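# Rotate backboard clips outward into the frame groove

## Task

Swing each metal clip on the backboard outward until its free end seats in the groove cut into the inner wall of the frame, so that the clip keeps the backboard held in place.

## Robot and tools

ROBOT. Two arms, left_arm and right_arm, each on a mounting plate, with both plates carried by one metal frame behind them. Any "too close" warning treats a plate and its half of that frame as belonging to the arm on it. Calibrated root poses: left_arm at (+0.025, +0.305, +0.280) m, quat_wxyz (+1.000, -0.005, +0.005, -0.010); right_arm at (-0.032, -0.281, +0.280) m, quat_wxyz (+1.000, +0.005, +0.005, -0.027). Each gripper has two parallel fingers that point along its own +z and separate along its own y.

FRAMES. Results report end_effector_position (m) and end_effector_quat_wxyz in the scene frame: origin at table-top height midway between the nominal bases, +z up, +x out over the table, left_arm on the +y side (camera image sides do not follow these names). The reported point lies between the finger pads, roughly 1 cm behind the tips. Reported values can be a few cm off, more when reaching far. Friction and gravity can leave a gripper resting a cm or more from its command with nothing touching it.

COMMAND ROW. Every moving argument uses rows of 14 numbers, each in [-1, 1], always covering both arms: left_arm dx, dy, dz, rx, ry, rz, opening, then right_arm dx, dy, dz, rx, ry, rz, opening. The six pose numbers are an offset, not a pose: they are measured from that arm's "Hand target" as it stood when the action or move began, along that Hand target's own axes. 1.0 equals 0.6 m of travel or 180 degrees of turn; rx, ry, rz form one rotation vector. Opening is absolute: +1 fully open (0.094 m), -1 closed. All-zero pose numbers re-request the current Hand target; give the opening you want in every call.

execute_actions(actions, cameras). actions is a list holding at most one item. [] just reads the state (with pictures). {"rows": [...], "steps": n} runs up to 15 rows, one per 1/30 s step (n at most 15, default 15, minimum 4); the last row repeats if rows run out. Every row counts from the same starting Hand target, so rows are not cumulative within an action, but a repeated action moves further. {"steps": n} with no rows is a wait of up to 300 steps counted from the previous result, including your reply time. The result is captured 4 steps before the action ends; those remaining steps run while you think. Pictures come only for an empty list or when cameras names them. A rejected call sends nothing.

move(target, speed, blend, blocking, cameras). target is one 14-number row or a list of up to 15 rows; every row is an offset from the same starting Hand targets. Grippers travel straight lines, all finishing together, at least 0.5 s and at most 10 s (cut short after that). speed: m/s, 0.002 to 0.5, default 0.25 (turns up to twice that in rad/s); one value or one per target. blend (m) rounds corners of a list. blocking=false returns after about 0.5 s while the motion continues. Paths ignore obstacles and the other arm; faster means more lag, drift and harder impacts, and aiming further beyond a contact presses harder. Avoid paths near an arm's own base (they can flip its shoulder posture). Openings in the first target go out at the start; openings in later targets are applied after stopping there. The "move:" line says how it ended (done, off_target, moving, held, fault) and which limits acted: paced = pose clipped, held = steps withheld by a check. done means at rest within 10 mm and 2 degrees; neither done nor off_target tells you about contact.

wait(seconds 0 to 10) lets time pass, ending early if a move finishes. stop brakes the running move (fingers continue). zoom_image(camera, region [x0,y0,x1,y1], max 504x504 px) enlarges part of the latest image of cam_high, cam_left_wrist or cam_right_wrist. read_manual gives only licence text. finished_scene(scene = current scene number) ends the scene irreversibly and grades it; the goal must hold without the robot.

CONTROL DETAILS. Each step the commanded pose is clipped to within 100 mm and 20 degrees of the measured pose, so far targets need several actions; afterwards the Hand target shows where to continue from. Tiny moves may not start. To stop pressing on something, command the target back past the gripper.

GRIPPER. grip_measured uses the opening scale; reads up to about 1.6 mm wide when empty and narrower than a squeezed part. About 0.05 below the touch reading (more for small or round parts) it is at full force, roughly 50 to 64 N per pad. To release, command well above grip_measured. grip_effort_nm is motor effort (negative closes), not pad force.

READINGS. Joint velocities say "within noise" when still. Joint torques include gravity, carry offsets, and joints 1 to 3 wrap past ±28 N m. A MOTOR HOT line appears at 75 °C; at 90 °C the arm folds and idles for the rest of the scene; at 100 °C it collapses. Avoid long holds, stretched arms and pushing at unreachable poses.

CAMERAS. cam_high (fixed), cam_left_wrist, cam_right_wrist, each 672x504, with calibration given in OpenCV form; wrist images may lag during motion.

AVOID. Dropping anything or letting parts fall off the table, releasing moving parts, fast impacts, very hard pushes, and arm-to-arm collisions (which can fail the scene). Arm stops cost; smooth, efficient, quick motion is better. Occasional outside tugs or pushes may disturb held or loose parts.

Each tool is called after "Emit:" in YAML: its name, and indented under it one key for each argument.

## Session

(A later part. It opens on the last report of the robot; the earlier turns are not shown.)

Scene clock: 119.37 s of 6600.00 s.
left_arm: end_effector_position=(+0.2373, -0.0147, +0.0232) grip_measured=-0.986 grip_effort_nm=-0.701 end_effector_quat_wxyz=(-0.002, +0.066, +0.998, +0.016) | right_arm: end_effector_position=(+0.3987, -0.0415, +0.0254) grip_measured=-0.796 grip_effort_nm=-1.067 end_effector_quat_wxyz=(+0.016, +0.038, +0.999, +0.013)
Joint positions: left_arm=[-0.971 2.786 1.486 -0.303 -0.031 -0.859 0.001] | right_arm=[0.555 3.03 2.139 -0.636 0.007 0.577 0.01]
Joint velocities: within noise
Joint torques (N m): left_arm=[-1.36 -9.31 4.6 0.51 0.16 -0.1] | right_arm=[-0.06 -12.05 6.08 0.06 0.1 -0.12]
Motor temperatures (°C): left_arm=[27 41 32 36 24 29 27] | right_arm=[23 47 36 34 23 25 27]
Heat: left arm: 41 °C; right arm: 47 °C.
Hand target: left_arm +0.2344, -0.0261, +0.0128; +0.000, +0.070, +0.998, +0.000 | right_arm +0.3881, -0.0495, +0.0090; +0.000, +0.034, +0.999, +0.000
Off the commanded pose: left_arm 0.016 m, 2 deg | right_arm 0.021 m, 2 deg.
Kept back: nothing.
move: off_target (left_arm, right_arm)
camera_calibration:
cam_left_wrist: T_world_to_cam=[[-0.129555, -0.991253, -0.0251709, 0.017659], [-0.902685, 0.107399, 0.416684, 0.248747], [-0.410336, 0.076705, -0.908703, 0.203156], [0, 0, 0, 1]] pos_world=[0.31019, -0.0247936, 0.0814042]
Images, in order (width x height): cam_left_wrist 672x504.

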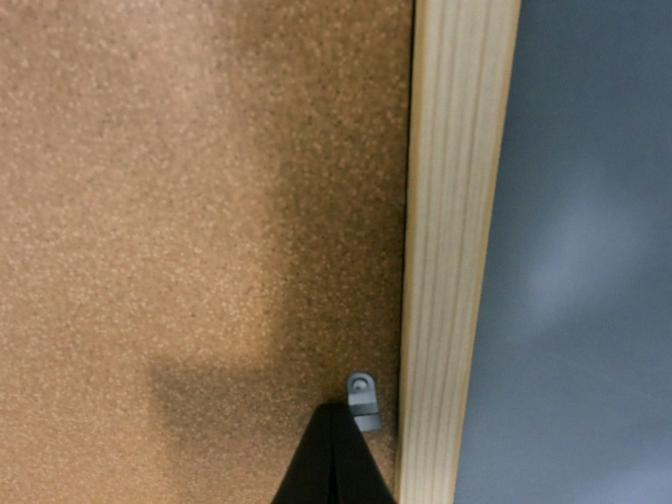

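Emit:
move:
  target: [0.002,-0.006,-0.008,0,0,0,-1,0,0,0,0,0,0,-0.8]
  speed: 0.03
  cameras: ["cam_left_wrist"]

Emit:
zoom_image:
  camera: "cam_left_wrist"
  region: [280, 320, 440, 480]

Scene clock: 120.30 s of 6600.00 s.
left_arm: end_effector_position=(+0.2372, -0.0148, +0.0233) grip_measured=-0.986 grip_effort_nm=-0.701 end_effector_quat_wxyz=(+0.003, +0.065, +0.998, +0.020) | right_arm: end_effector_position=(+0.3987, -0.0415, +0.0254) grip_measured=-0.796 grip_effort_nm=-1.067 end_effector_quat_wxyz=(+0.016, +0.038, +0.999, +0.013)
Joint positions: left_arm=[-0.976 2.786 1.487 -0.303 -0.041 -0.867 0.001] | right_arm=[0.555 3.03 2.139 -0.636 0.007 0.577 0.01]
Joint velocities: within noise
Joint torques (N m): left_arm=[-1.61 -10.3 4.72 0.38 0.27 -0.1] | right_arm=[0.02 -11.96 6 0.06 0.05 -0.11]
Motor temperatures (°C): left_arm=[27 41 32 36 24 29 27] | right_arm=[23 47 36 34 23 25 27]
Heat: left arm: 41 °C; right arm: 47 °C.
Hand target: left_arm +0.2328, -0.0296, +0.0177; +0.000, +0.070, +0.998, +0.000 | right_arm +0.3881, -0.0495, +0.0090; +0.000, +0.034, +0.999, +0.000
Off the commanded pose: left_arm 0.016 m, 2 deg | right_arm 0.021 m, 2 deg.
Kept back: nothing.
move: off_target (left_arm, right_arm)
camera_calibration:
cam_left_wrist: T_world_to_cam=[[-0.126576, -0.991437, -0.0320999, 0.0169552], [-0.906598, 0.10249, 0.40936, 0.249595], [-0.402565, 0.0809167, -0.911808, 0.201501], [0, 0, 0, 1]] pos_world=[0.309546, -0.0250758, 0.0821002]
Images, in order (width x height): cam_left_wrist 672x504.

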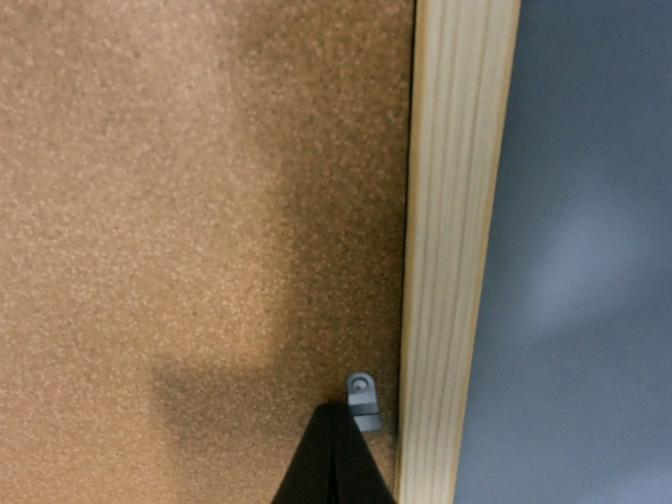

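Scaled by 3.150 from the camera's 672x504 image, which has a finer 960x720 frame.

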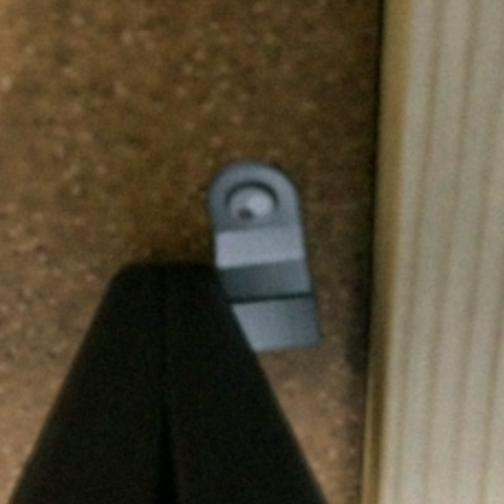

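Emit:
move:
  target:
    - [0.004,0.018,-0.006,0,0,0,-1,0,0,0,0,0,0,-0.8]
    - [0.016,0.014,-0.006,0,0,0,-1,0,0,0,0,0,0,-0.8]
  speed: 0.05
  cameras: ["cam_left_wrist"]

Emit:
zoom_image:
  camera: "cam_left_wrist"
  region: [280, 320, 440, 480]

Scene clock: 121.23 s of 6600.00 s.
left_arm: end_effector_position=(+0.2363, -0.0141, +0.0228) grip_measured=-0.986 grip_effort_nm=-0.696 end_effector_quat_wxyz=(+0.010, +0.064, +0.998, +0.014) | right_arm: end_effector_position=(+0.3987, -0.0415, +0.0254) grip_measured=-0.796 grip_effort_nm=-1.067 end_effector_quat_wxyz=(+0.016, +0.038, +0.999, +0.013)
Joint positions: left_arm=[-0.98 2.776 1.455 -0.262 -0.046 -0.872 0.001] | right_arm=[0.555 3.03 2.139 -0.636 0.007 0.577 0.01]
Joint velocities: within noise
Joint torques (N m): left_arm=[-1.74 -12.21 1.5 0.39 0.34 -0.1] | right_arm=[-0.14 -12.05 6.12 0.05 0.07 -0.13]
Motor temperatures (°C): left_arm=[27 41 31 36 24 29 27] | right_arm=[23 47 36 34 23 25 27]
Heat: left arm: 41 °C; right arm: 47 °C.
Hand target: left_arm +0.2243, -0.0198, +0.0212; +0.000, +0.070, +0.998, +0.001 | right_arm +0.3881, -0.0495, +0.0090; +0.000, +0.034, +0.999, +0.000
Off the commanded pose: left_arm 0.013 m, 2 deg | right_arm 0.021 m, 2 deg.
Kept back: nothing.
move: off_target (left_arm, right_arm)
camera_calibration:
cam_left_wrist: T_world_to_cam=[[-0.124901, -0.991944, -0.0211518, 0.0168702], [-0.912682, 0.106508, 0.394548, 0.250745], [-0.389116, 0.0685844, -0.918632, 0.19745], [0, 0, 0, 1]] pos_world=[0.307788, -0.023514, 0.0828098]
Images, in order (width x height): cam_left_wrist 672x504.

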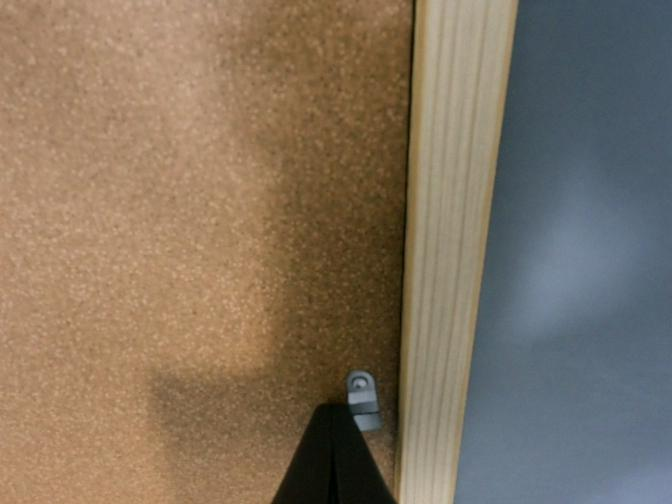

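Scaled by 3.150 from the camera's 672x504 image, which has a finer 960x720 frame.

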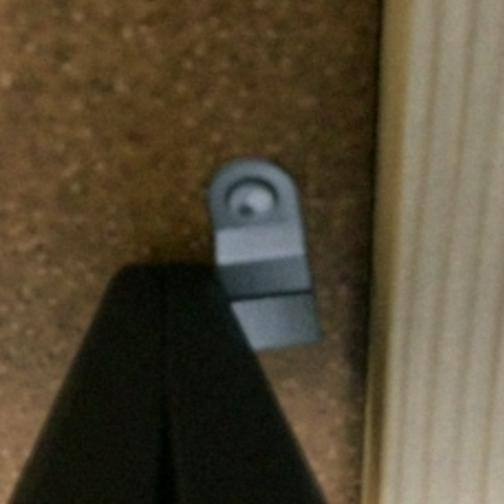

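Emit:
move:
  target:
    - [-0.012,0.010,-0.03,0,0,0,-1,0,0,0,0,0,0,-0.8]
    - [-0.012,0.028,-0.03,0,0,0,-1,0,0,0,0,0,0,-0.8]
    - [-0.012,0.018,0.005,0,0,0,-1,0,0,0,0,0,0,-0.8]
  speed: 0.06
  cameras: ["cam_left_wrist"]

Emit:
zoom_image:
  camera: "cam_left_wrist"
  region: [280, 320, 440, 480]

Scene clock: 122.83 s of 6600.00 s.
left_arm: end_effector_position=(+0.2330, -0.0061, +0.0232) grip_measured=-0.986 grip_effort_nm=-0.701 end_effector_quat_wxyz=(-0.001, +0.066, +0.998, +0.005) | right_arm: end_effector_position=(+0.3987, -0.0415, +0.0254) grip_measured=-0.796 grip_effort_nm=-1.062 end_effector_quat_wxyz=(+0.016, +0.038, +0.999, +0.013)
Joint positions: left_arm=[-0.962 2.759 1.407 -0.229 -0.018 -0.849 0.001] | right_arm=[0.555 3.03 2.139 -0.636 0.007 0.577 0.01]
Joint velocities: within noise
Joint torques (N m): left_arm=[-0.55 -10.22 3.85 0.28 0.03 -0.02] | right_arm=[-0.18 -11.89 6.05 0.05 0.07 -0.12]
Motor temperatures (°C): left_arm=[27 41 31 36 24 29 27] | right_arm=[23 47 36 34 23 25 27]
Heat: left arm: 41 °C; right arm: 47 °C.
Hand target: left_arm +0.2330, -0.0103, +0.0183; +0.000, +0.070, +0.998, +0.000 | right_arm +0.3881, -0.0495, +0.0090; +0.000, +0.034, +0.999, +0.000
Off the commanded pose: left_arm 0.006 m, 1 deg | right_arm 0.021 m, 2 deg.
Kept back: nothing.
move: off_target (right_arm)
camera_calibration:
cam_left_wrist: T_world_to_cam=[[-0.12906, -0.991635, -0.00173309, 0.024961], [-0.902675, 0.116758, 0.414179, 0.244053], [-0.410512, 0.0550184, -0.910194, 0.200669], [0, 0, 0, 1]] pos_world=[0.305899, -0.0147835, 0.0816088]
Images, in order (width x height): cam_left_wrist 672x504.

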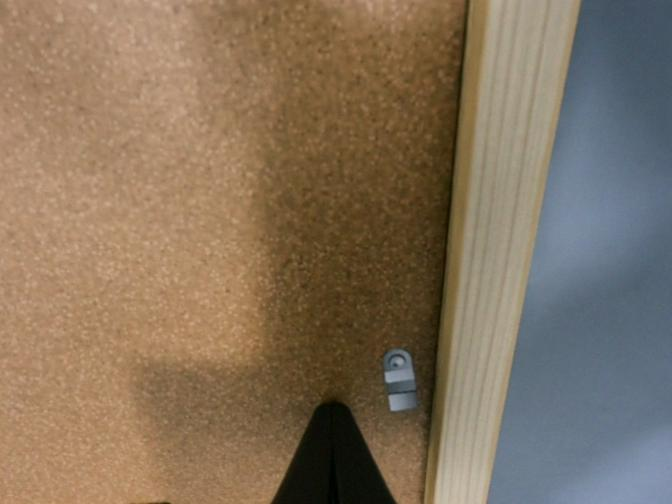

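Scaled by 3.150 from the camera's 672x504 image, which has a finer 960x720 frame.

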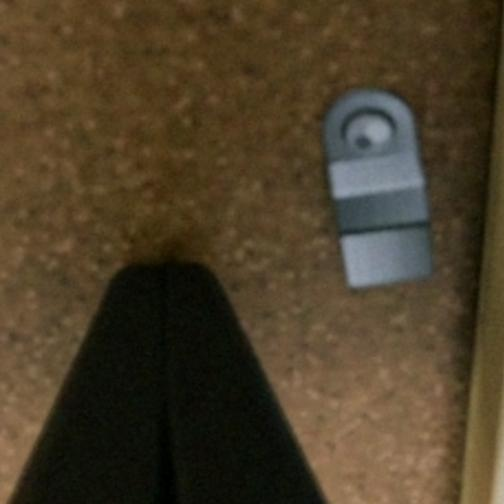

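Emit:
move:
  target: [0.004,-0.014,0.0,0,0,0,-1,0,0,0,0,0,0,-0.8]
  speed: 0.04
  cameras: ["cam_left_wrist"]

Emit:
zoom_image:
  camera: "cam_left_wrist"
  region: [280, 320, 440, 480]

Scene clock: 123.77 s of 6600.00 s.
left_arm: end_effector_position=(+0.2324, -0.0161, +0.0238) grip_measured=-0.986 grip_effort_nm=-0.701 end_effector_quat_wxyz=(+0.003, +0.070, +0.998, -0.001) | right_arm: end_effector_position=(+0.3987, -0.0415, +0.0254) grip_measured=-0.796 grip_effort_nm=-1.067 end_effector_quat_wxyz=(+0.016, +0.038, +0.999, +0.013)
Joint positions: left_arm=[-0.978 2.765 1.43 -0.233 -0.018 -0.858 0.001] | right_arm=[0.555 3.03 2.139 -0.636 0.007 0.577 0.01]
Joint velocities: within noise
Joint torques (N m): left_arm=[-0.77 -10.1 4.12 0.18 0.03 -0.1] | right_arm=[-0.21 -12 6.02 0.06 0.08 -0.1]
Motor temperatures (°C): left_arm=[27 41 31 36 24 29 27] | right_arm=[23 47 36 33 23 25 27]
Heat: left arm: 41 °C; right arm: 47 °C.
Hand target: left_arm +0.2295, -0.0182, +0.0183; +0.000, +0.070, +0.998, +0.000 | right_arm +0.3881, -0.0495, +0.0090; +0.000, +0.034, +0.999, +0.000
Off the commanded pose: left_arm 0.007 m, 0 deg | right_arm 0.021 m, 2 deg.
Kept back: nothing.
move: off_target (right_arm)
camera_calibration:
cam_left_wrist: T_world_to_cam=[[-0.136465, -0.990606, 0.0087917, 0.016453], [-0.90493, 0.128264, 0.40577, 0.24525], [-0.403086, 0.0474176, -0.913933, 0.199804], [0, 0, 0, 1]] pos_world=[0.304718, -0.0246326, 0.0829476]
Images, in order (width x height): cam_left_wrist 672x504.

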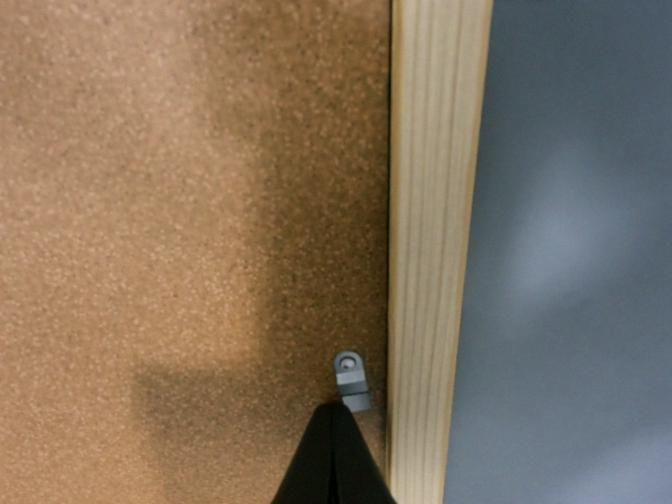

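Scaled by 3.150 from the camera's 672x504 image, which has a finer 960x720 frame.

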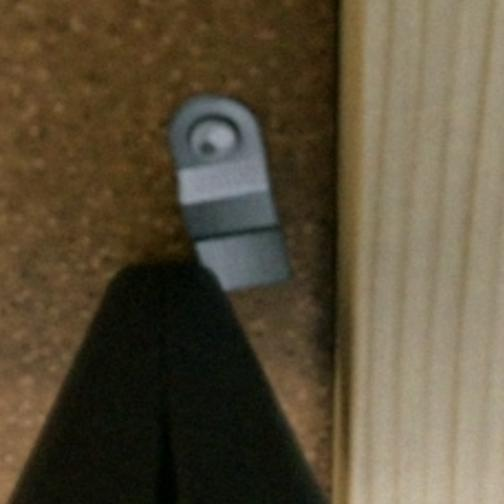

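Emit:
move:
  target: [-0.004,-0.010,0.0,0,0,0,-1,0,0,0,0,0,0,-0.8]
  speed: 0.04
  cameras: ["cam_left_wrist"]

Emit:
zoom_image:
  camera: "cam_left_wrist"
  region: [280, 320, 440, 480]

Scene clock: 124.70 s of 6600.00 s.
left_arm: end_effector_position=(+0.2324, -0.0199, +0.0239) grip_measured=-0.986 grip_effort_nm=-0.696 end_effector_quat_wxyz=(+0.000, +0.070, +0.998, +0.003) | right_arm: end_effector_position=(+0.3987, -0.0415, +0.0254) grip_measured=-0.796 grip_effort_nm=-1.067 end_effector_quat_wxyz=(+0.016, +0.038, +0.999, +0.013)
Joint positions: left_arm=[-0.983 2.775 1.462 -0.266 -0.018 -0.864 0.001] | right_arm=[0.555 3.03 2.139 -0.636 0.007 0.577 0.01]
Joint velocities: within noise
Joint torques (N m): left_arm=[-0.83 -10.19 4.41 0.26 0.03 -0.11] | right_arm=[-0.16 -11.96 6.11 0.07 0.06 -0.08]
Motor temperatures (°C): left_arm=[27 41 31 36 24 29 27] | right_arm=[23 47 36 33 23 25 27]
Heat: left arm: 41 °C; right arm: 47 °C.
Hand target: left_arm +0.2310, -0.0245, +0.0182; +0.000, +0.070, +0.998, +0.000 | right_arm +0.3881, -0.0495, +0.0090; +0.000, +0.034, +0.999, +0.000
Off the commanded pose: left_arm 0.007 m, 0 deg | right_arm 0.021 m, 2 deg.
Kept back: nothing.
move: off_target (right_arm)
camera_calibration:
cam_left_wrist: T_world_to_cam=[[-0.135823, -0.990733, 0.000734265, 0.0127313], [-0.902678, 0.124057, 0.412048, 0.244955], [-0.40832, 0.0553028, -0.911162, 0.201365], [0, 0, 0, 1]] pos_world=[0.305066, -0.0289111, 0.0825341]
Images, in order (width x height): cam_left_wrist 672x504.

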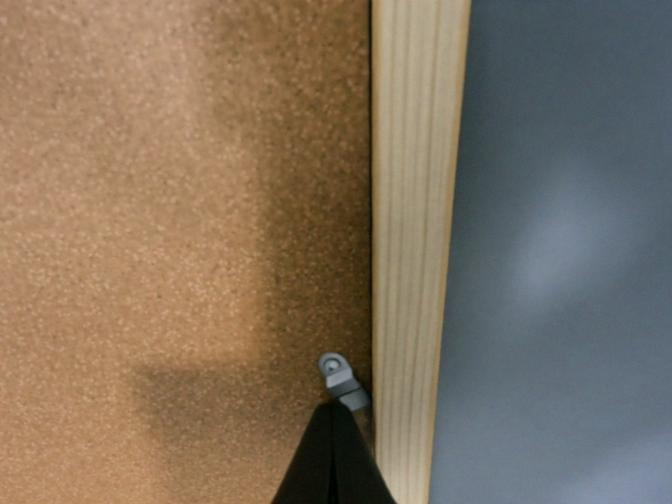

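Scaled by 3.150 from the camera's 672x504 image, which has a finer 960x720 frame.

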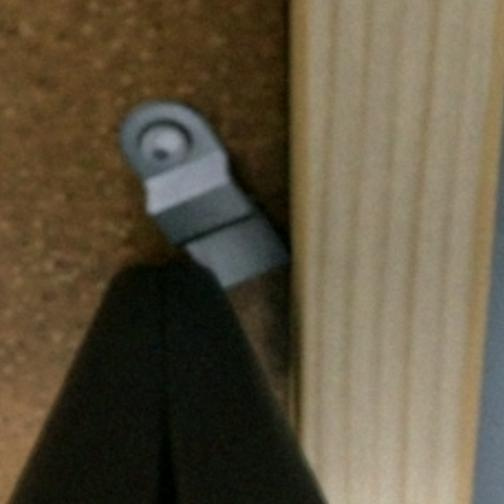

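Emit:
move:
  target: [-0.004,-0.009,0.0,0,0,0,-1,0,0,0,0,0,0,-0.8]
  speed: 0.04
  cameras: ["cam_left_wrist"]

Emit:
zoom_image:
  camera: "cam_left_wrist"
  region: [280, 320, 440, 480]

Scene clock: 125.63 s of 6600.00 s.
left_arm: end_effector_position=(+0.2337, -0.0241, +0.0240) grip_measured=-0.986 grip_effort_nm=-0.701 end_effector_quat_wxyz=(-0.001, +0.069, +0.998, +0.005) | right_arm: end_effector_position=(+0.3988, -0.0416, +0.0254) grip_measured=-0.796 grip_effort_nm=-1.072 end_effector_quat_wxyz=(+0.016, +0.038, +0.999, +0.013)
Joint positions: left_arm=[-0.986 2.785 1.492 -0.291 -0.018 -0.868 0.001] | right_arm=[0.555 3.03 2.139 -0.636 0.008 0.577 0.01]
Joint velocities: within noise
Joint torques (N m): left_arm=[-0.88 -10.22 4.6 0.28 0.04 -0.09] | right_arm=[-0.03 -12.05 6.04 0.06 0.05 -0.09]
Motor temperatures (°C): left_arm=[27 41 31 36 24 29 27] | right_arm=[23 48 36 33 23 25 27]
Heat: left arm: 41 °C; right arm: 48 °C.
Hand target: left_arm +0.2326, -0.0302, +0.0183; +0.000, +0.070, +0.998, +0.001 | right_arm +0.3882, -0.0495, +0.0090; +0.000, +0.034, +0.999, +0.000
Off the commanded pose: left_arm 0.008 m, 1 deg | right_arm 0.021 m, 2 deg.
Kept back: nothing.
move: off_target (right_arm)
camera_calibration:
cam_left_wrist: T_world_to_cam=[[-0.134758, -0.990874, -0.00303464, 0.00856731], [-0.901737, 0.121364, 0.414898, 0.246233], [-0.410743, 0.0586471, -0.909863, 0.202848], [0, 0, 0, 1]] pos_world=[0.30651, -0.0332912, 0.0824284]
Images, in order (width x height): cam_left_wrist 672x504.

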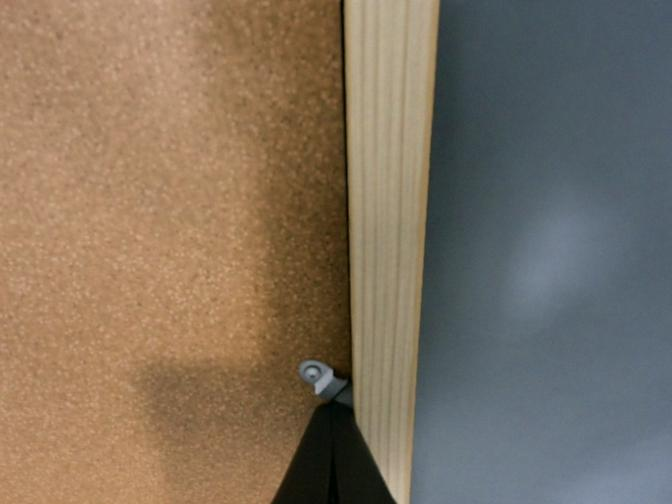

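Scaled by 3.150 from the camera's 672x504 image, which has a finer 960x720 frame.

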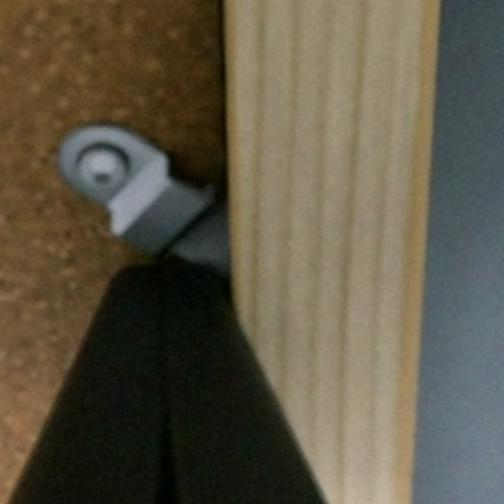

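Emit:
move:
  target: [-0.012,0.0,0.001,0,0,0,-1,0,0,0,0,0,0,-0.8]
  speed: 0.04
  cameras: ["cam_left_wrist"]

Emit:
zoom_image:
  camera: "cam_left_wrist"
  region: [280, 320, 440, 480]

Scene clock: 126.57 s of 6600.00 s.
left_arm: end_effector_position=(+0.2338, -0.0243, +0.0241) grip_measured=-0.986 grip_effort_nm=-0.706 end_effector_quat_wxyz=(-0.006, +0.069, +0.998, +0.012) | right_arm: end_effector_position=(+0.3988, -0.0416, +0.0254) grip_measured=-0.796 grip_effort_nm=-1.072 end_effector_quat_wxyz=(+0.016, +0.038, +0.999, +0.013)
Joint positions: left_arm=[-0.986 2.794 1.517 -0.323 -0.018 -0.869 0.001] | right_arm=[0.555 3.03 2.139 -0.636 0.008 0.577 0.01]
Joint velocities: within noise
Joint torques (N m): left_arm=[0.2 -10.21 4.79 0.41 0.03 0.02] | right_arm=[-0.1 -11.95 6.12 0.07 0.04 -0.11]
Motor temperatures (°C): left_arm=[27 41 31 36 24 29 27] | right_arm=[23 48 36 33 23 25 27]
Heat: left arm: 41 °C; right arm: 48 °C.
Hand target: left_arm +0.2397, -0.0312, +0.0176; +0.000, +0.070, +0.998, +0.000 | right_arm +0.3882, -0.0495, +0.0090; +0.000, +0.034, +0.999, +0.000
Off the commanded pose: left_arm 0.011 m, 1 deg | right_arm 0.021 m, 2 deg.
Kept back: nothing.
move: off_target (left_arm, right_arm)
camera_calibration:
cam_left_wrist: T_world_to_cam=[[-0.13467, -0.990772, -0.0152934, 0.00863306], [-0.898164, 0.115534, 0.42421, 0.245178], [-0.418529, 0.0708643, -0.905435, 0.204968], [0, 0, 0, 1]] pos_world=[0.307157, -0.0342979, 0.0817106]
Images, in order (width x height): cam_left_wrist 672x504.

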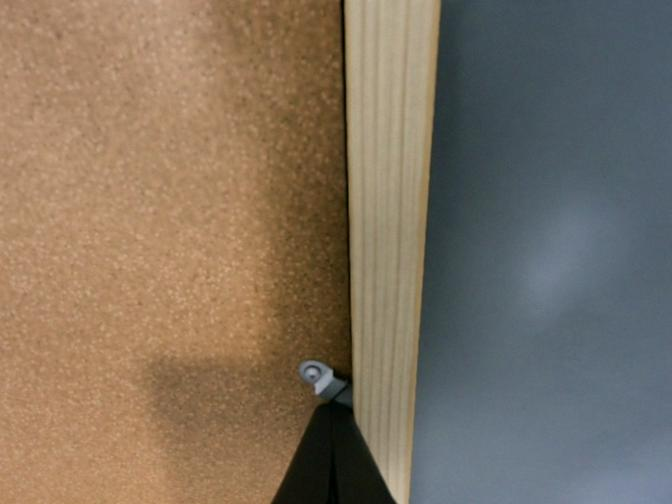

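Scaled by 3.150 from the camera's 672x504 image, which has a finer 960x720 frame.

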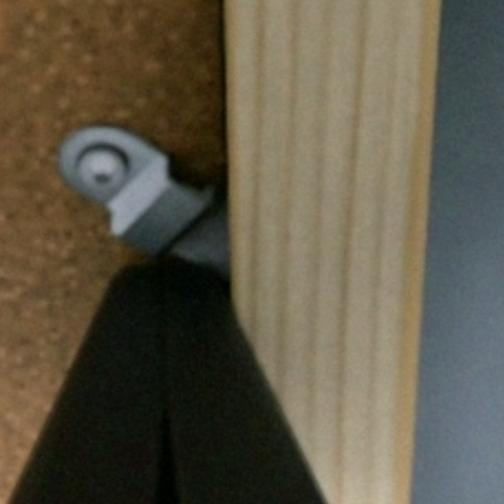

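Emit:
move:
  target: [-0.012,0.001,0.0,0,0,0,-1,0,0,0,0,0,0,-0.8]
  speed: 0.04
  cameras: ["cam_left_wrist"]

Emit:
zoom_image:
  camera: "cam_left_wrist"
  region: [280, 320, 440, 480]

Scene clock: 127.50 s of 6600.00 s.
left_arm: end_effector_position=(+0.2362, -0.0231, +0.0242) grip_measured=-0.986 grip_effort_nm=-0.701 end_effector_quat_wxyz=(-0.014, +0.070, +0.997, +0.014) | right_arm: end_effector_position=(+0.3988, -0.0416, +0.0254) grip_measured=-0.796 grip_effort_nm=-1.062 end_effector_quat_wxyz=(+0.016, +0.038, +0.999, +0.013)
Joint positions: left_arm=[-0.975 2.801 1.538 -0.351 -0.009 -0.856 0.001] | right_arm=[0.555 3.03 2.139 -0.636 0.008 0.577 0.01]
Joint velocities: within noise
Joint torques (N m): left_arm=[0.51 -10.25 5.04 0.47 -0.08 0.02] | right_arm=[-0.03 -12.11 6.06 0.07 0.03 -0.11]
Motor temperatures (°C): left_arm=[27 41 32 36 24 29 27] | right_arm=[23 48 36 33 23 25 27]
Heat: left arm: 41 °C; right arm: 48 °C.
Hand target: left_arm +0.2471, -0.0315, +0.0176; +0.000, +0.070, +0.998, +0.001 | right_arm +0.3882, -0.0495, +0.0090; +0.000, +0.034, +0.999, +0.000
Off the commanded pose: left_arm 0.015 m, 2 deg | right_arm 0.021 m, 2 deg.
Kept back: nothing.
move: off_target (left_arm, right_arm)
camera_calibration:
cam_left_wrist: T_world_to_cam=[[-0.136719, -0.990411, -0.0198624, 0.0108276], [-0.891372, 0.11425, 0.438637, 0.245199], [-0.432161, 0.0776746, -0.898445, 0.209202], [0, 0, 0, 1]] pos_world=[0.310453, -0.03354, 0.0806181]
Images, in order (width x height): cam_left_wrist 672x504.

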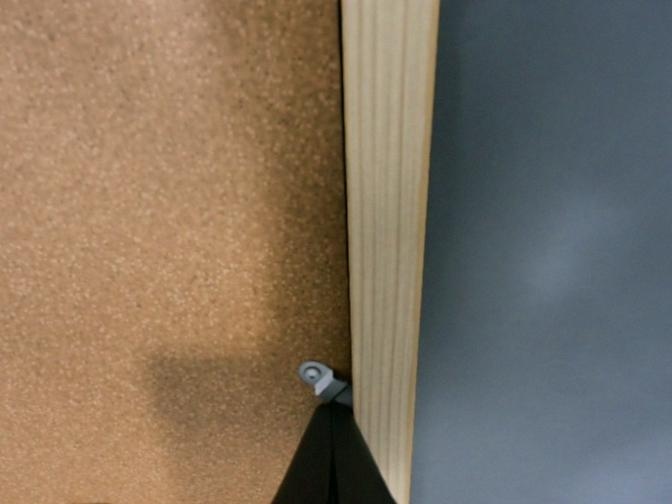

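Scaled by 3.150 from the camera's 672x504 image, which has a finer 960x720 frame.

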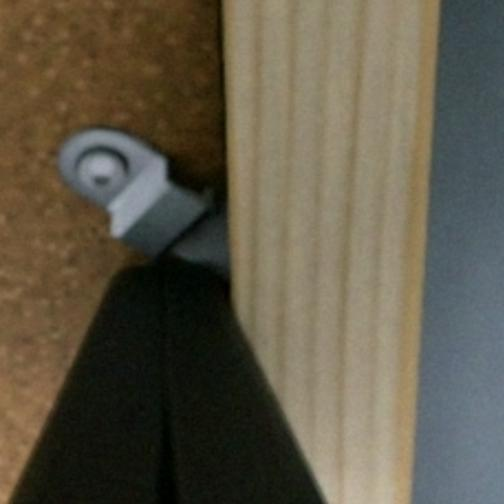

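Emit:
move:
  target: [-0.010,0.001,0.002,0,0,0,-1,0,0,0,0,0,0,-0.8]
  speed: 0.04
  cameras: ["cam_left_wrist"]

Emit:
zoom_image:
  camera: "cam_left_wrist"
  region: [280, 320, 440, 480]

Scene clock: 128.47 s of 6600.00 s.
left_arm: end_effector_position=(+0.2374, -0.0240, +0.0243) grip_measured=-0.986 grip_effort_nm=-0.701 end_effector_quat_wxyz=(-0.022, +0.072, +0.997, +0.013) | right_arm: end_effector_position=(+0.3995, -0.0418, +0.0254) grip_measured=-0.796 grip_effort_nm=-1.067 end_effector_quat_wxyz=(+0.018, +0.037, +0.999, +0.012)
Joint positions: left_arm=[-0.967 2.808 1.559 -0.373 0.005 -0.843 0.001] | right_arm=[0.555 3.03 2.139 -0.634 0.011 0.574 0.01]
Joint velocities: within noise
Joint torques (N m): left_arm=[0.83 -10.15 5.23 0.57 -0.22 0.03] | right_arm=[-0.03 -11.97 6.17 0.02 0.05 -0.1]
Motor temperatures (°C): left_arm=[27 41 32 36 24 29 27] | right_arm=[23 48 36 33 23 25 27]
Heat: left arm: 41 °C; right arm: 48 °C.
Hand target: left_arm +0.2530, -0.0319, +0.0165; +0.000, +0.070, +0.998, +0.000 | right_arm +0.3881, -0.0495, +0.0090; +0.000, +0.034, +0.999, +0.000
Off the commanded pose: left_arm 0.019 m, 3 deg | right_arm 0.021 m, 2 deg.
Kept back: nothing.
move: off_target (left_arm, right_arm)
camera_calibration:
cam_left_wrist: T_world_to_cam=[[-0.141043, -0.989866, -0.0164993, 0.0109743], [-0.883386, 0.118312, 0.453466, 0.244171], [-0.446918, 0.0785332, -0.891121, 0.213245], [0, 0, 0, 1]] pos_world=[0.312549, -0.0347722, 0.0794853]
Images, in order (width x height): cam_left_wrist 672x504.

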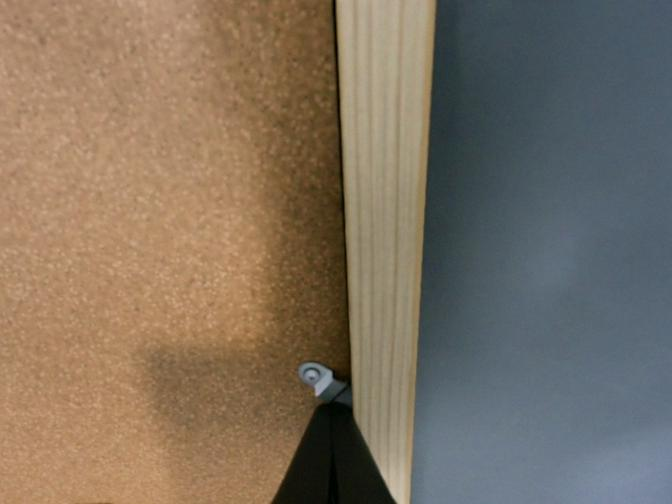

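Scaled by 3.150 from the camera's 672x504 image, which has a finer 960x720 frame.

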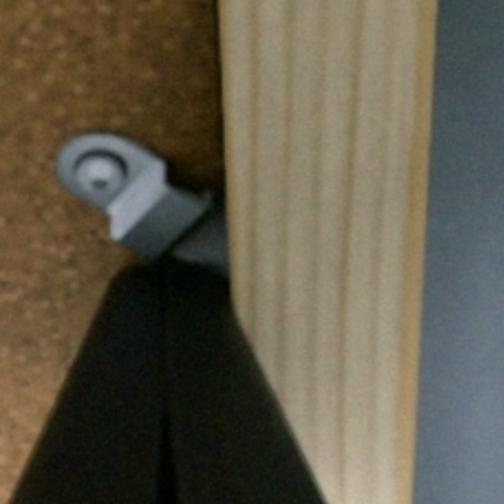

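Emit:
move:
  target: [-0.003,0.010,0.003,0,0,0,-1,0,0,0,0,0,0,-0.8]
  speed: 0.04
  cameras: ["cam_left_wrist"]

Emit:
zoom_image:
  camera: "cam_left_wrist"
  region: [280, 320, 440, 480]

Scene clock: 129.40 s of 6600.00 s.
left_arm: end_effector_position=(+0.2393, -0.0235, +0.0241) grip_measured=-0.986 grip_effort_nm=-0.706 end_effector_quat_wxyz=(-0.026, +0.073, +0.997, +0.008) | right_arm: end_effector_position=(+0.3996, -0.0418, +0.0254) grip_measured=-0.796 grip_effort_nm=-1.072 end_effector_quat_wxyz=(+0.018, +0.037, +0.999, +0.012)
Joint positions: left_arm=[-0.957 2.809 1.559 -0.37 0.018 -0.83 0.001] | right_arm=[0.555 3.03 2.139 -0.633 0.011 0.574 0.01]
Joint velocities: within noise
Joint torques (N m): left_arm=[1.09 -10.22 4.07 0.64 -0.35 0.02] | right_arm=[-0.08 -11.96 6.22 0.05 0.02 -0.08]
Motor temperatures (°C): left_arm=[27 41 32 36 24 29 27] | right_arm=[23 48 36 33 23 25 27]
Heat: left arm: 41 °C; right arm: 48 °C.
Hand target: left_arm +0.2556, -0.0260, +0.0146; +0.000, +0.070, +0.998, +0.001 | right_arm +0.3882, -0.0495, +0.0090; +0.000, +0.034, +0.999, +0.000
Off the commanded pose: left_arm 0.019 m, 3 deg | right_arm 0.021 m, 3 deg.
Kept back: nothing.
move: off_target (left_arm, right_arm)
camera_calibration:
cam_left_wrist: T_world_to_cam=[[-0.143544, -0.989627, -0.00579194, 0.0120848], [-0.878931, 0.124794, 0.460333, 0.244781], [-0.454835, 0.0711689, -0.887728, 0.21553], [0, 0, 0, 1]] pos_world=[0.314911, -0.0339268, 0.0787215]
Images, in order (width x height): cam_left_wrist 672x504.

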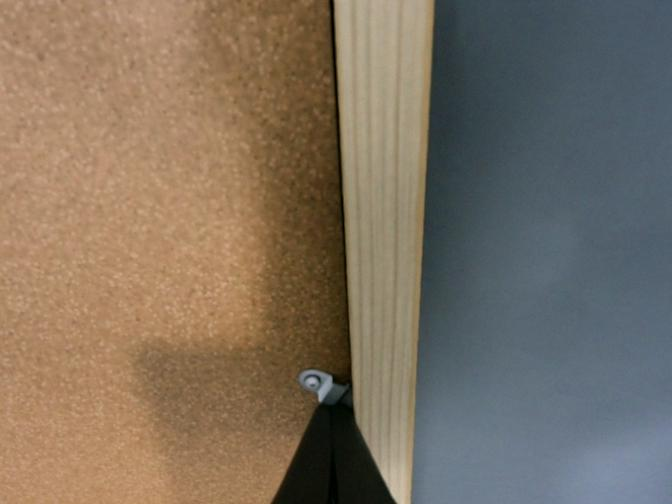

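Scaled by 3.150 from the camera's 672x504 image, which has a finer 960x720 frame.

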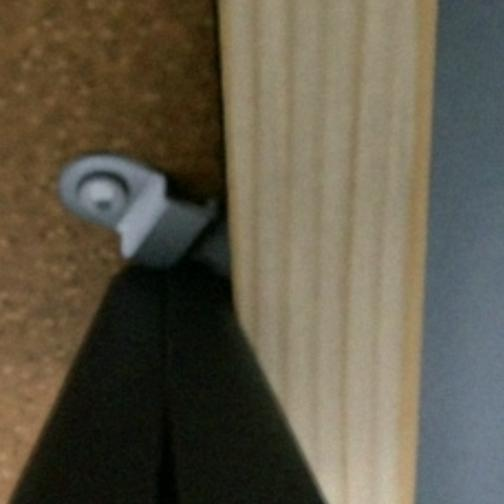

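Emit:
move:
  target: [-0.006,0.004,0.001,0,0,0,-1,0,0,0,0,0,0,-0.8]
  speed: 0.04
  cameras: ["cam_left_wrist"]

Emit:
zoom_image:
  camera: "cam_left_wrist"
  region: [280, 320, 440, 480]

Scene clock: 130.33 s of 6600.00 s.
left_arm: end_effector_position=(+0.2398, -0.0233, +0.0242) grip_measured=-0.986 grip_effort_nm=-0.701 end_effector_quat_wxyz=(-0.031, +0.075, +0.997, +0.004) | right_arm: end_effector_position=(+0.3996, -0.0418, +0.0254) grip_measured=-0.796 grip_effort_nm=-1.067 end_effector_quat_wxyz=(+0.018, +0.037, +0.999, +0.012)
Joint positions: left_arm=[-0.951 2.809 1.559 -0.37 0.029 -0.819 0.001] | right_arm=[0.555 3.03 2.139 -0.633 0.011 0.574 0.01]
Joint velocities: within noise
Joint torques (N m): left_arm=[1.39 -10 4.38 0.62 -0.46 0.03] | right_arm=[0.09 -12.11 6.05 0.04 0.06 -0.07]
Motor temperatures (°C): left_arm=[27 41 32 36 24 29 27] | right_arm=[23 48 36 33 23 25 27]
Heat: left arm: 41 °C; right arm: 48 °C.
Hand target: left_arm +0.2595, -0.0241, +0.0140; +0.000, +0.070, +0.998, +0.001 | right_arm +0.3882, -0.0495, +0.0090; +0.000, +0.034, +0.999, +0.000
Off the commanded pose: left_arm 0.022 m, 4 deg | right_arm 0.021 m, 2 deg.
Kept back: nothing.
move: off_target (left_arm, right_arm)
camera_calibration:
cam_left_wrist: T_world_to_cam=[[-0.147172, -0.989107, 0.00278163, 0.0130113], [-0.874059, 0.131369, 0.467721, 0.24397], [-0.462992, 0.0664042, -0.883872, 0.21752], [0, 0, 0, 1]] pos_world=[0.315868, -0.0336247, 0.0781133]
Images, in order (width x height): cam_left_wrist 672x504.

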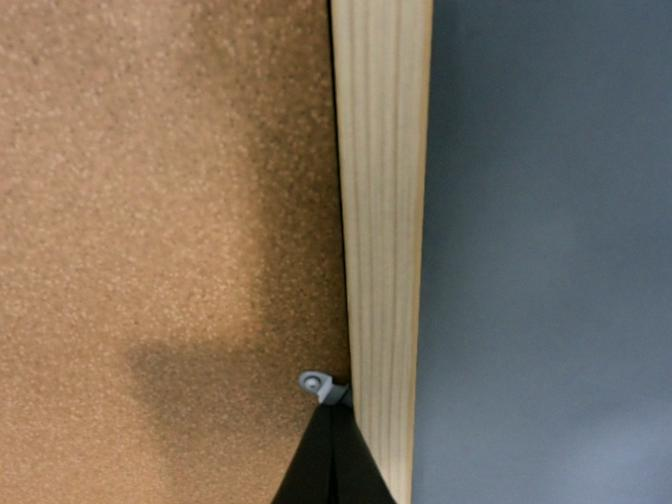

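Scaled by 3.150 from the camera's 672x504 image, which has a finer 960x720 frame.

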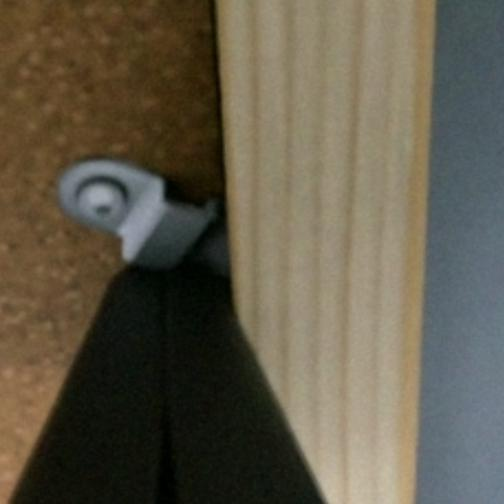

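Emit:
move:
  target: [-0.012,-0.001,0.0,0,0,0,-1,0,0,0,0,0,0,-0.8]
  speed: 0.04
  cameras: ["cam_left_wrist"]

Emit:
zoom_image:
  camera: "cam_left_wrist"
  region: [280, 320, 440, 480]

Scene clock: 131.27 s of 6600.00 s.
left_arm: end_effector_position=(+0.2435, -0.0246, +0.0243) grip_measured=-0.986 grip_effort_nm=-0.701 end_effector_quat_wxyz=(-0.035, +0.076, +0.997, +0.002) | right_arm: end_effector_position=(+0.4026, -0.0413, +0.0255) grip_measured=-0.796 grip_effort_nm=-1.062 end_effector_quat_wxyz=(+0.025, +0.036, +0.999, +0.013)
Joint positions: left_arm=[-0.941 2.816 1.58 -0.385 0.037 -0.808 0.001] | right_arm=[0.555 3.03 2.139 -0.622 0.017 0.572 0.01]
Joint velocities: within noise
Joint torques (N m): left_arm=[1.59 -9.85 5.08 0.59 -0.56 0.04] | right_arm=[0.03 -12.11 6.24 -0.05 -0.04 -0.08]
Motor temperatures (°C): left_arm=[27 41 32 36 24 29 27] | right_arm=[23 48 36 33 23 25 27]
Heat: left arm: 41 °C; right arm: 48 °C.
Hand target: left_arm +0.2666, -0.0259, +0.0141; +0.000, +0.070, +0.998, +0.000 | right_arm +0.3882, -0.0495, +0.0090; +0.000, +0.034, +0.999, +0.000
Off the commanded pose: left_arm 0.025 m, 4 deg | right_arm 0.023 m, 3 deg.
Kept back: nothing.
move: off_target (left_arm, right_arm)
camera_calibration:
cam_left_wrist: T_world_to_cam=[[-0.148276, -0.988918, 0.00750987, 0.0124853], [-0.870187, 0.134074, 0.474129, 0.246271], [-0.469881, 0.0637667, -0.880423, 0.220926], [0, 0, 0, 1]] pos_world=[0.319962, -0.0347594, 0.0776503]
Images, in order (width x height): cam_left_wrist 672x504.

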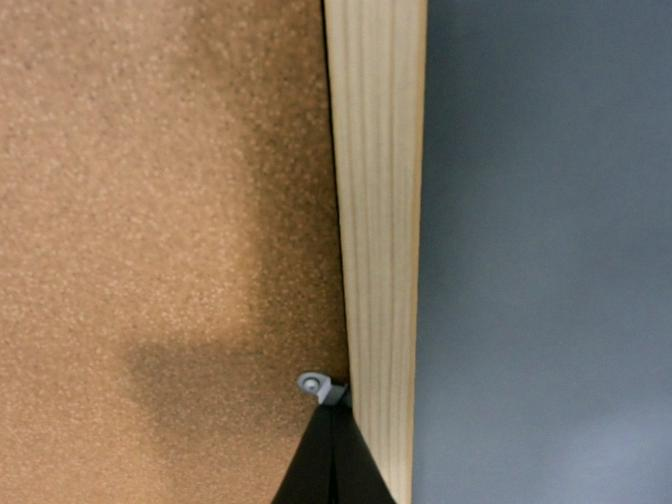

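Scaled by 3.150 from the camera's 672x504 image, which has a finer 960x720 frame.

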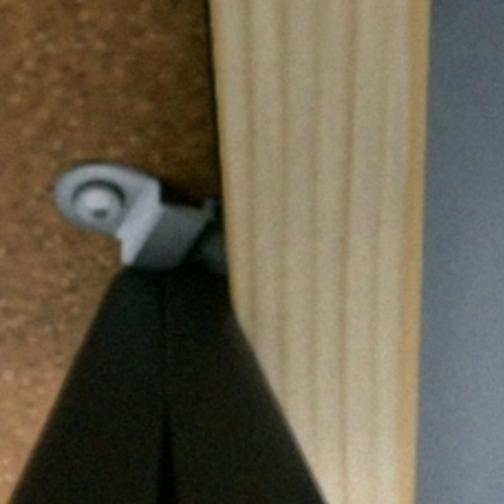

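Emit:
move:
  target:
    - [0.035,0.008,-0.01,0,0,0,-1,0,0,0,0,0,0,-0.8]
    - [0.035,0.008,-0.09,0,0,0,-1,0,0,0,0,0,0,-0.8]
    - [0.055,0.07,-0.09,0,0,0,-1,0,0,0,0,0,0,-0.8]
  speed: [0.06,0.1,0.2]
  cameras: ["cam_left_wrist","cam_high"]

Emit:
zoom_image:
  camera: "cam_left_wrist"
  region: [200, 50, 600, 400]

Scene clock: 133.27 s of 6600.00 s.
left_arm: end_effector_position=(+0.2321, +0.0285, +0.0595) grip_measured=-0.986 grip_effort_nm=-0.701 end_effector_quat_wxyz=(-0.015, +0.066, +0.998, +0.012) | right_arm: end_effector_position=(+0.4017, -0.0415, +0.0255) grip_measured=-0.796 grip_effort_nm=-1.062 end_effector_quat_wxyz=(+0.023, +0.036, +0.999, +0.012)
Joint positions: left_arm=[-0.904 2.6 1.236 -0.248 -0.007 -0.793 0.001] | right_arm=[0.555 3.03 2.139 -0.625 0.015 0.572 0.01]
Joint velocities: within noise
Joint torques (N m): left_arm=[-0.27 -13.64 2.24 0.26 -0.09 0.01] | right_arm=[-0.03 -11.99 6.12 -0.02 -0.01 -0.07]
Motor temperatures (°C): left_arm=[27 41 31 36 24 29 27] | right_arm=[23 48 36 33 23 25 27]
Heat: left arm: 41 °C; right arm: 48 °C.
Hand target: left_arm +0.2397, +0.0203, +0.0681; +0.000, +0.070, +0.998, +0.001 | right_arm +0.3882, -0.0495, +0.0090; +0.000, +0.034, +0.999, +0.000
Off the commanded pose: left_arm 0.014 m, 2 deg | right_arm 0.023 m, 3 deg.
Kept back: nothing.
move: off_target (left_arm, right_arm)
camera_calibration:
cam_left_wrist: T_world_to_cam=[[-0.127926, -0.991662, -0.015559, 0.059766], [-0.891158, 0.108048, 0.44064, 0.220142], [-0.435284, 0.070235, -0.897549, 0.235993], [0, 0, 0, 1]] pos_world=[0.306551, 0.0189069, 0.115742]
Images, in order (width x height): cam_high 672x504, cam_left_wrist 672x504.

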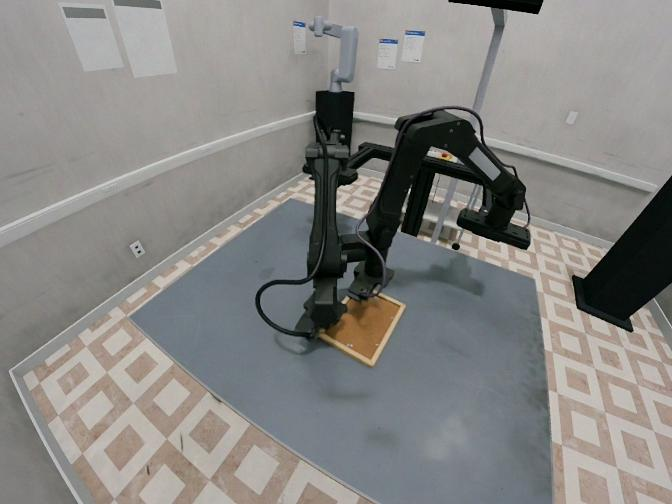

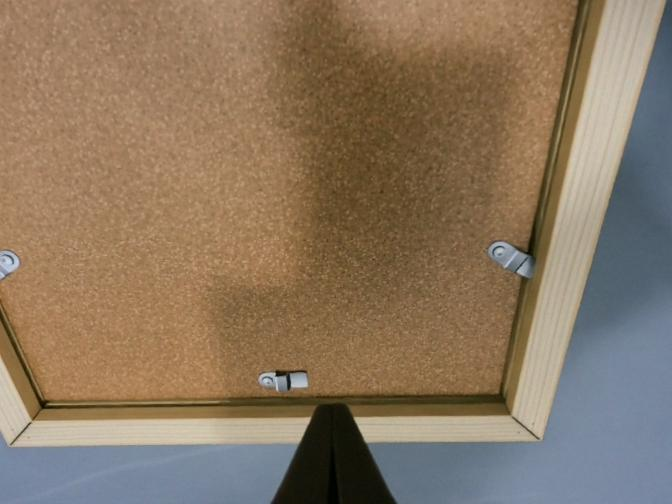

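Scaled by 1.260 from the camera's 672x504 image, which has a finer 960x720 frame.

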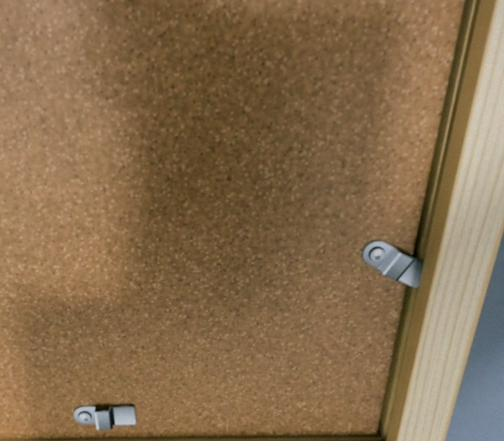

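Emit:
zoom_image:
  camera: "cam_left_wrist"
  region: [460, 210, 580, 310]

Emit:
zoom_image:
  camera: "cam_left_wrist"
  region: [0, 210, 120, 310]

Scaled by 4.200 from the camera's 672x504 image, which has a finer 960x720 frame.

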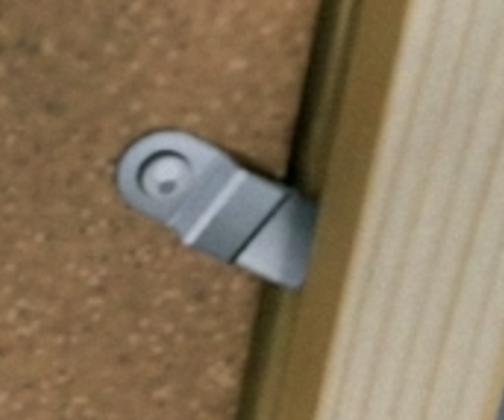

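Scaled by 4.200 from the camera's 672x504 image, which has a finer 960x720 frame.

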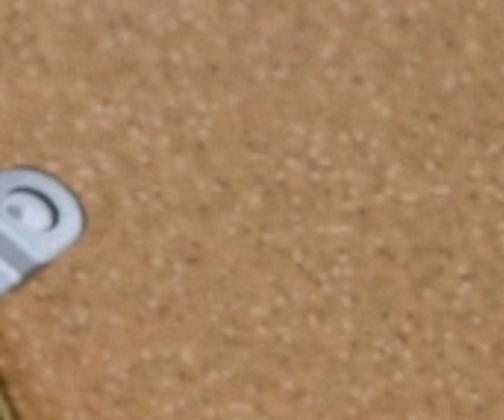

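Emit:
move:
  target: [0.0207,0.030,0.05,0,0,0,-1,0,0,0,0,0,0,-0.8]
  speed: 0.1
  cameras: ["cam_left_wrist"]

Emit:
zoom_image:
  camera: "cam_left_wrist"
  region: [240, 304, 440, 504]

Scene clock: 135.33 s of 6600.00 s.
left_arm: end_effector_position=(+0.2305, +0.0341, +0.0433) grip_measured=-0.986 grip_effort_nm=-0.706 end_effector_quat_wxyz=(+0.000, +0.069, +0.998, -0.005) | right_arm: end_effector_position=(+0.4017, -0.0415, +0.0255) grip_measured=-0.796 grip_effort_nm=-1.072 end_effector_quat_wxyz=(+0.023, +0.036, +0.999, +0.012)
Joint positions: left_arm=[-0.897 2.631 1.178 -0.113 -0.007 -0.78 0.001] | right_arm=[0.555 3.03 2.139 -0.625 0.015 0.572 0.01]
Joint velocities: within noise
Joint torques (N m): left_arm=[0.23 -9.54 1.61 0.32 -0.09 0.03] | right_arm=[-0.08 -11.99 6.24 0.02 -0.01 -0.05]
Motor temperatures (°C): left_arm=[27 42 31 36 24 28 27] | right_arm=[23 48 36 33 23 25 27]
Heat: left arm: 42 °C; right arm: 48 °C.
Hand target: left_arm +0.2300, +0.0399, +0.0381; +0.000, +0.070, +0.998, +0.000 | right_arm +0.3882, -0.0495, +0.0090; +0.000, +0.034, +0.999, +0.000
Off the commanded pose: left_arm 0.008 m, 1 deg | right_arm 0.023 m, 3 deg.
Kept back: nothing.
move: off_target (right_arm)
camera_calibration:
cam_left_wrist: T_world_to_cam=[[-0.133763, -0.99087, 0.0168265, 0.0647688], [-0.902097, 0.128773, 0.411872, 0.228324], [-0.410278, 0.0399141, -0.911086, 0.216263], [0, 0, 0, 1]] pos_world=[0.303362, 0.0261435, 0.101905]
Images, in order (width x height): cam_left_wrist 672x504.

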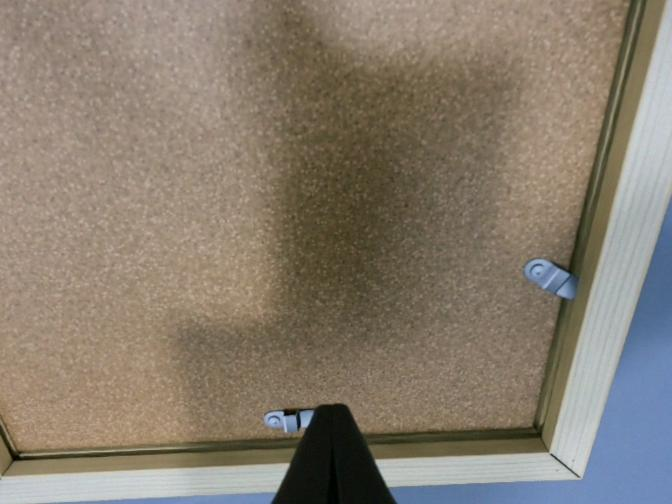

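Scaled by 2.520 from the camera's 672x504 image, which has a finer 960x720 frame.

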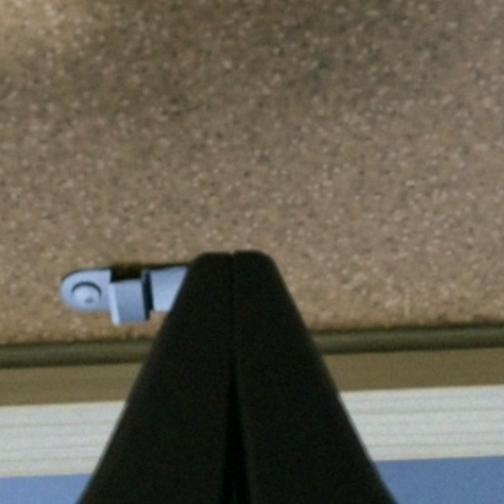

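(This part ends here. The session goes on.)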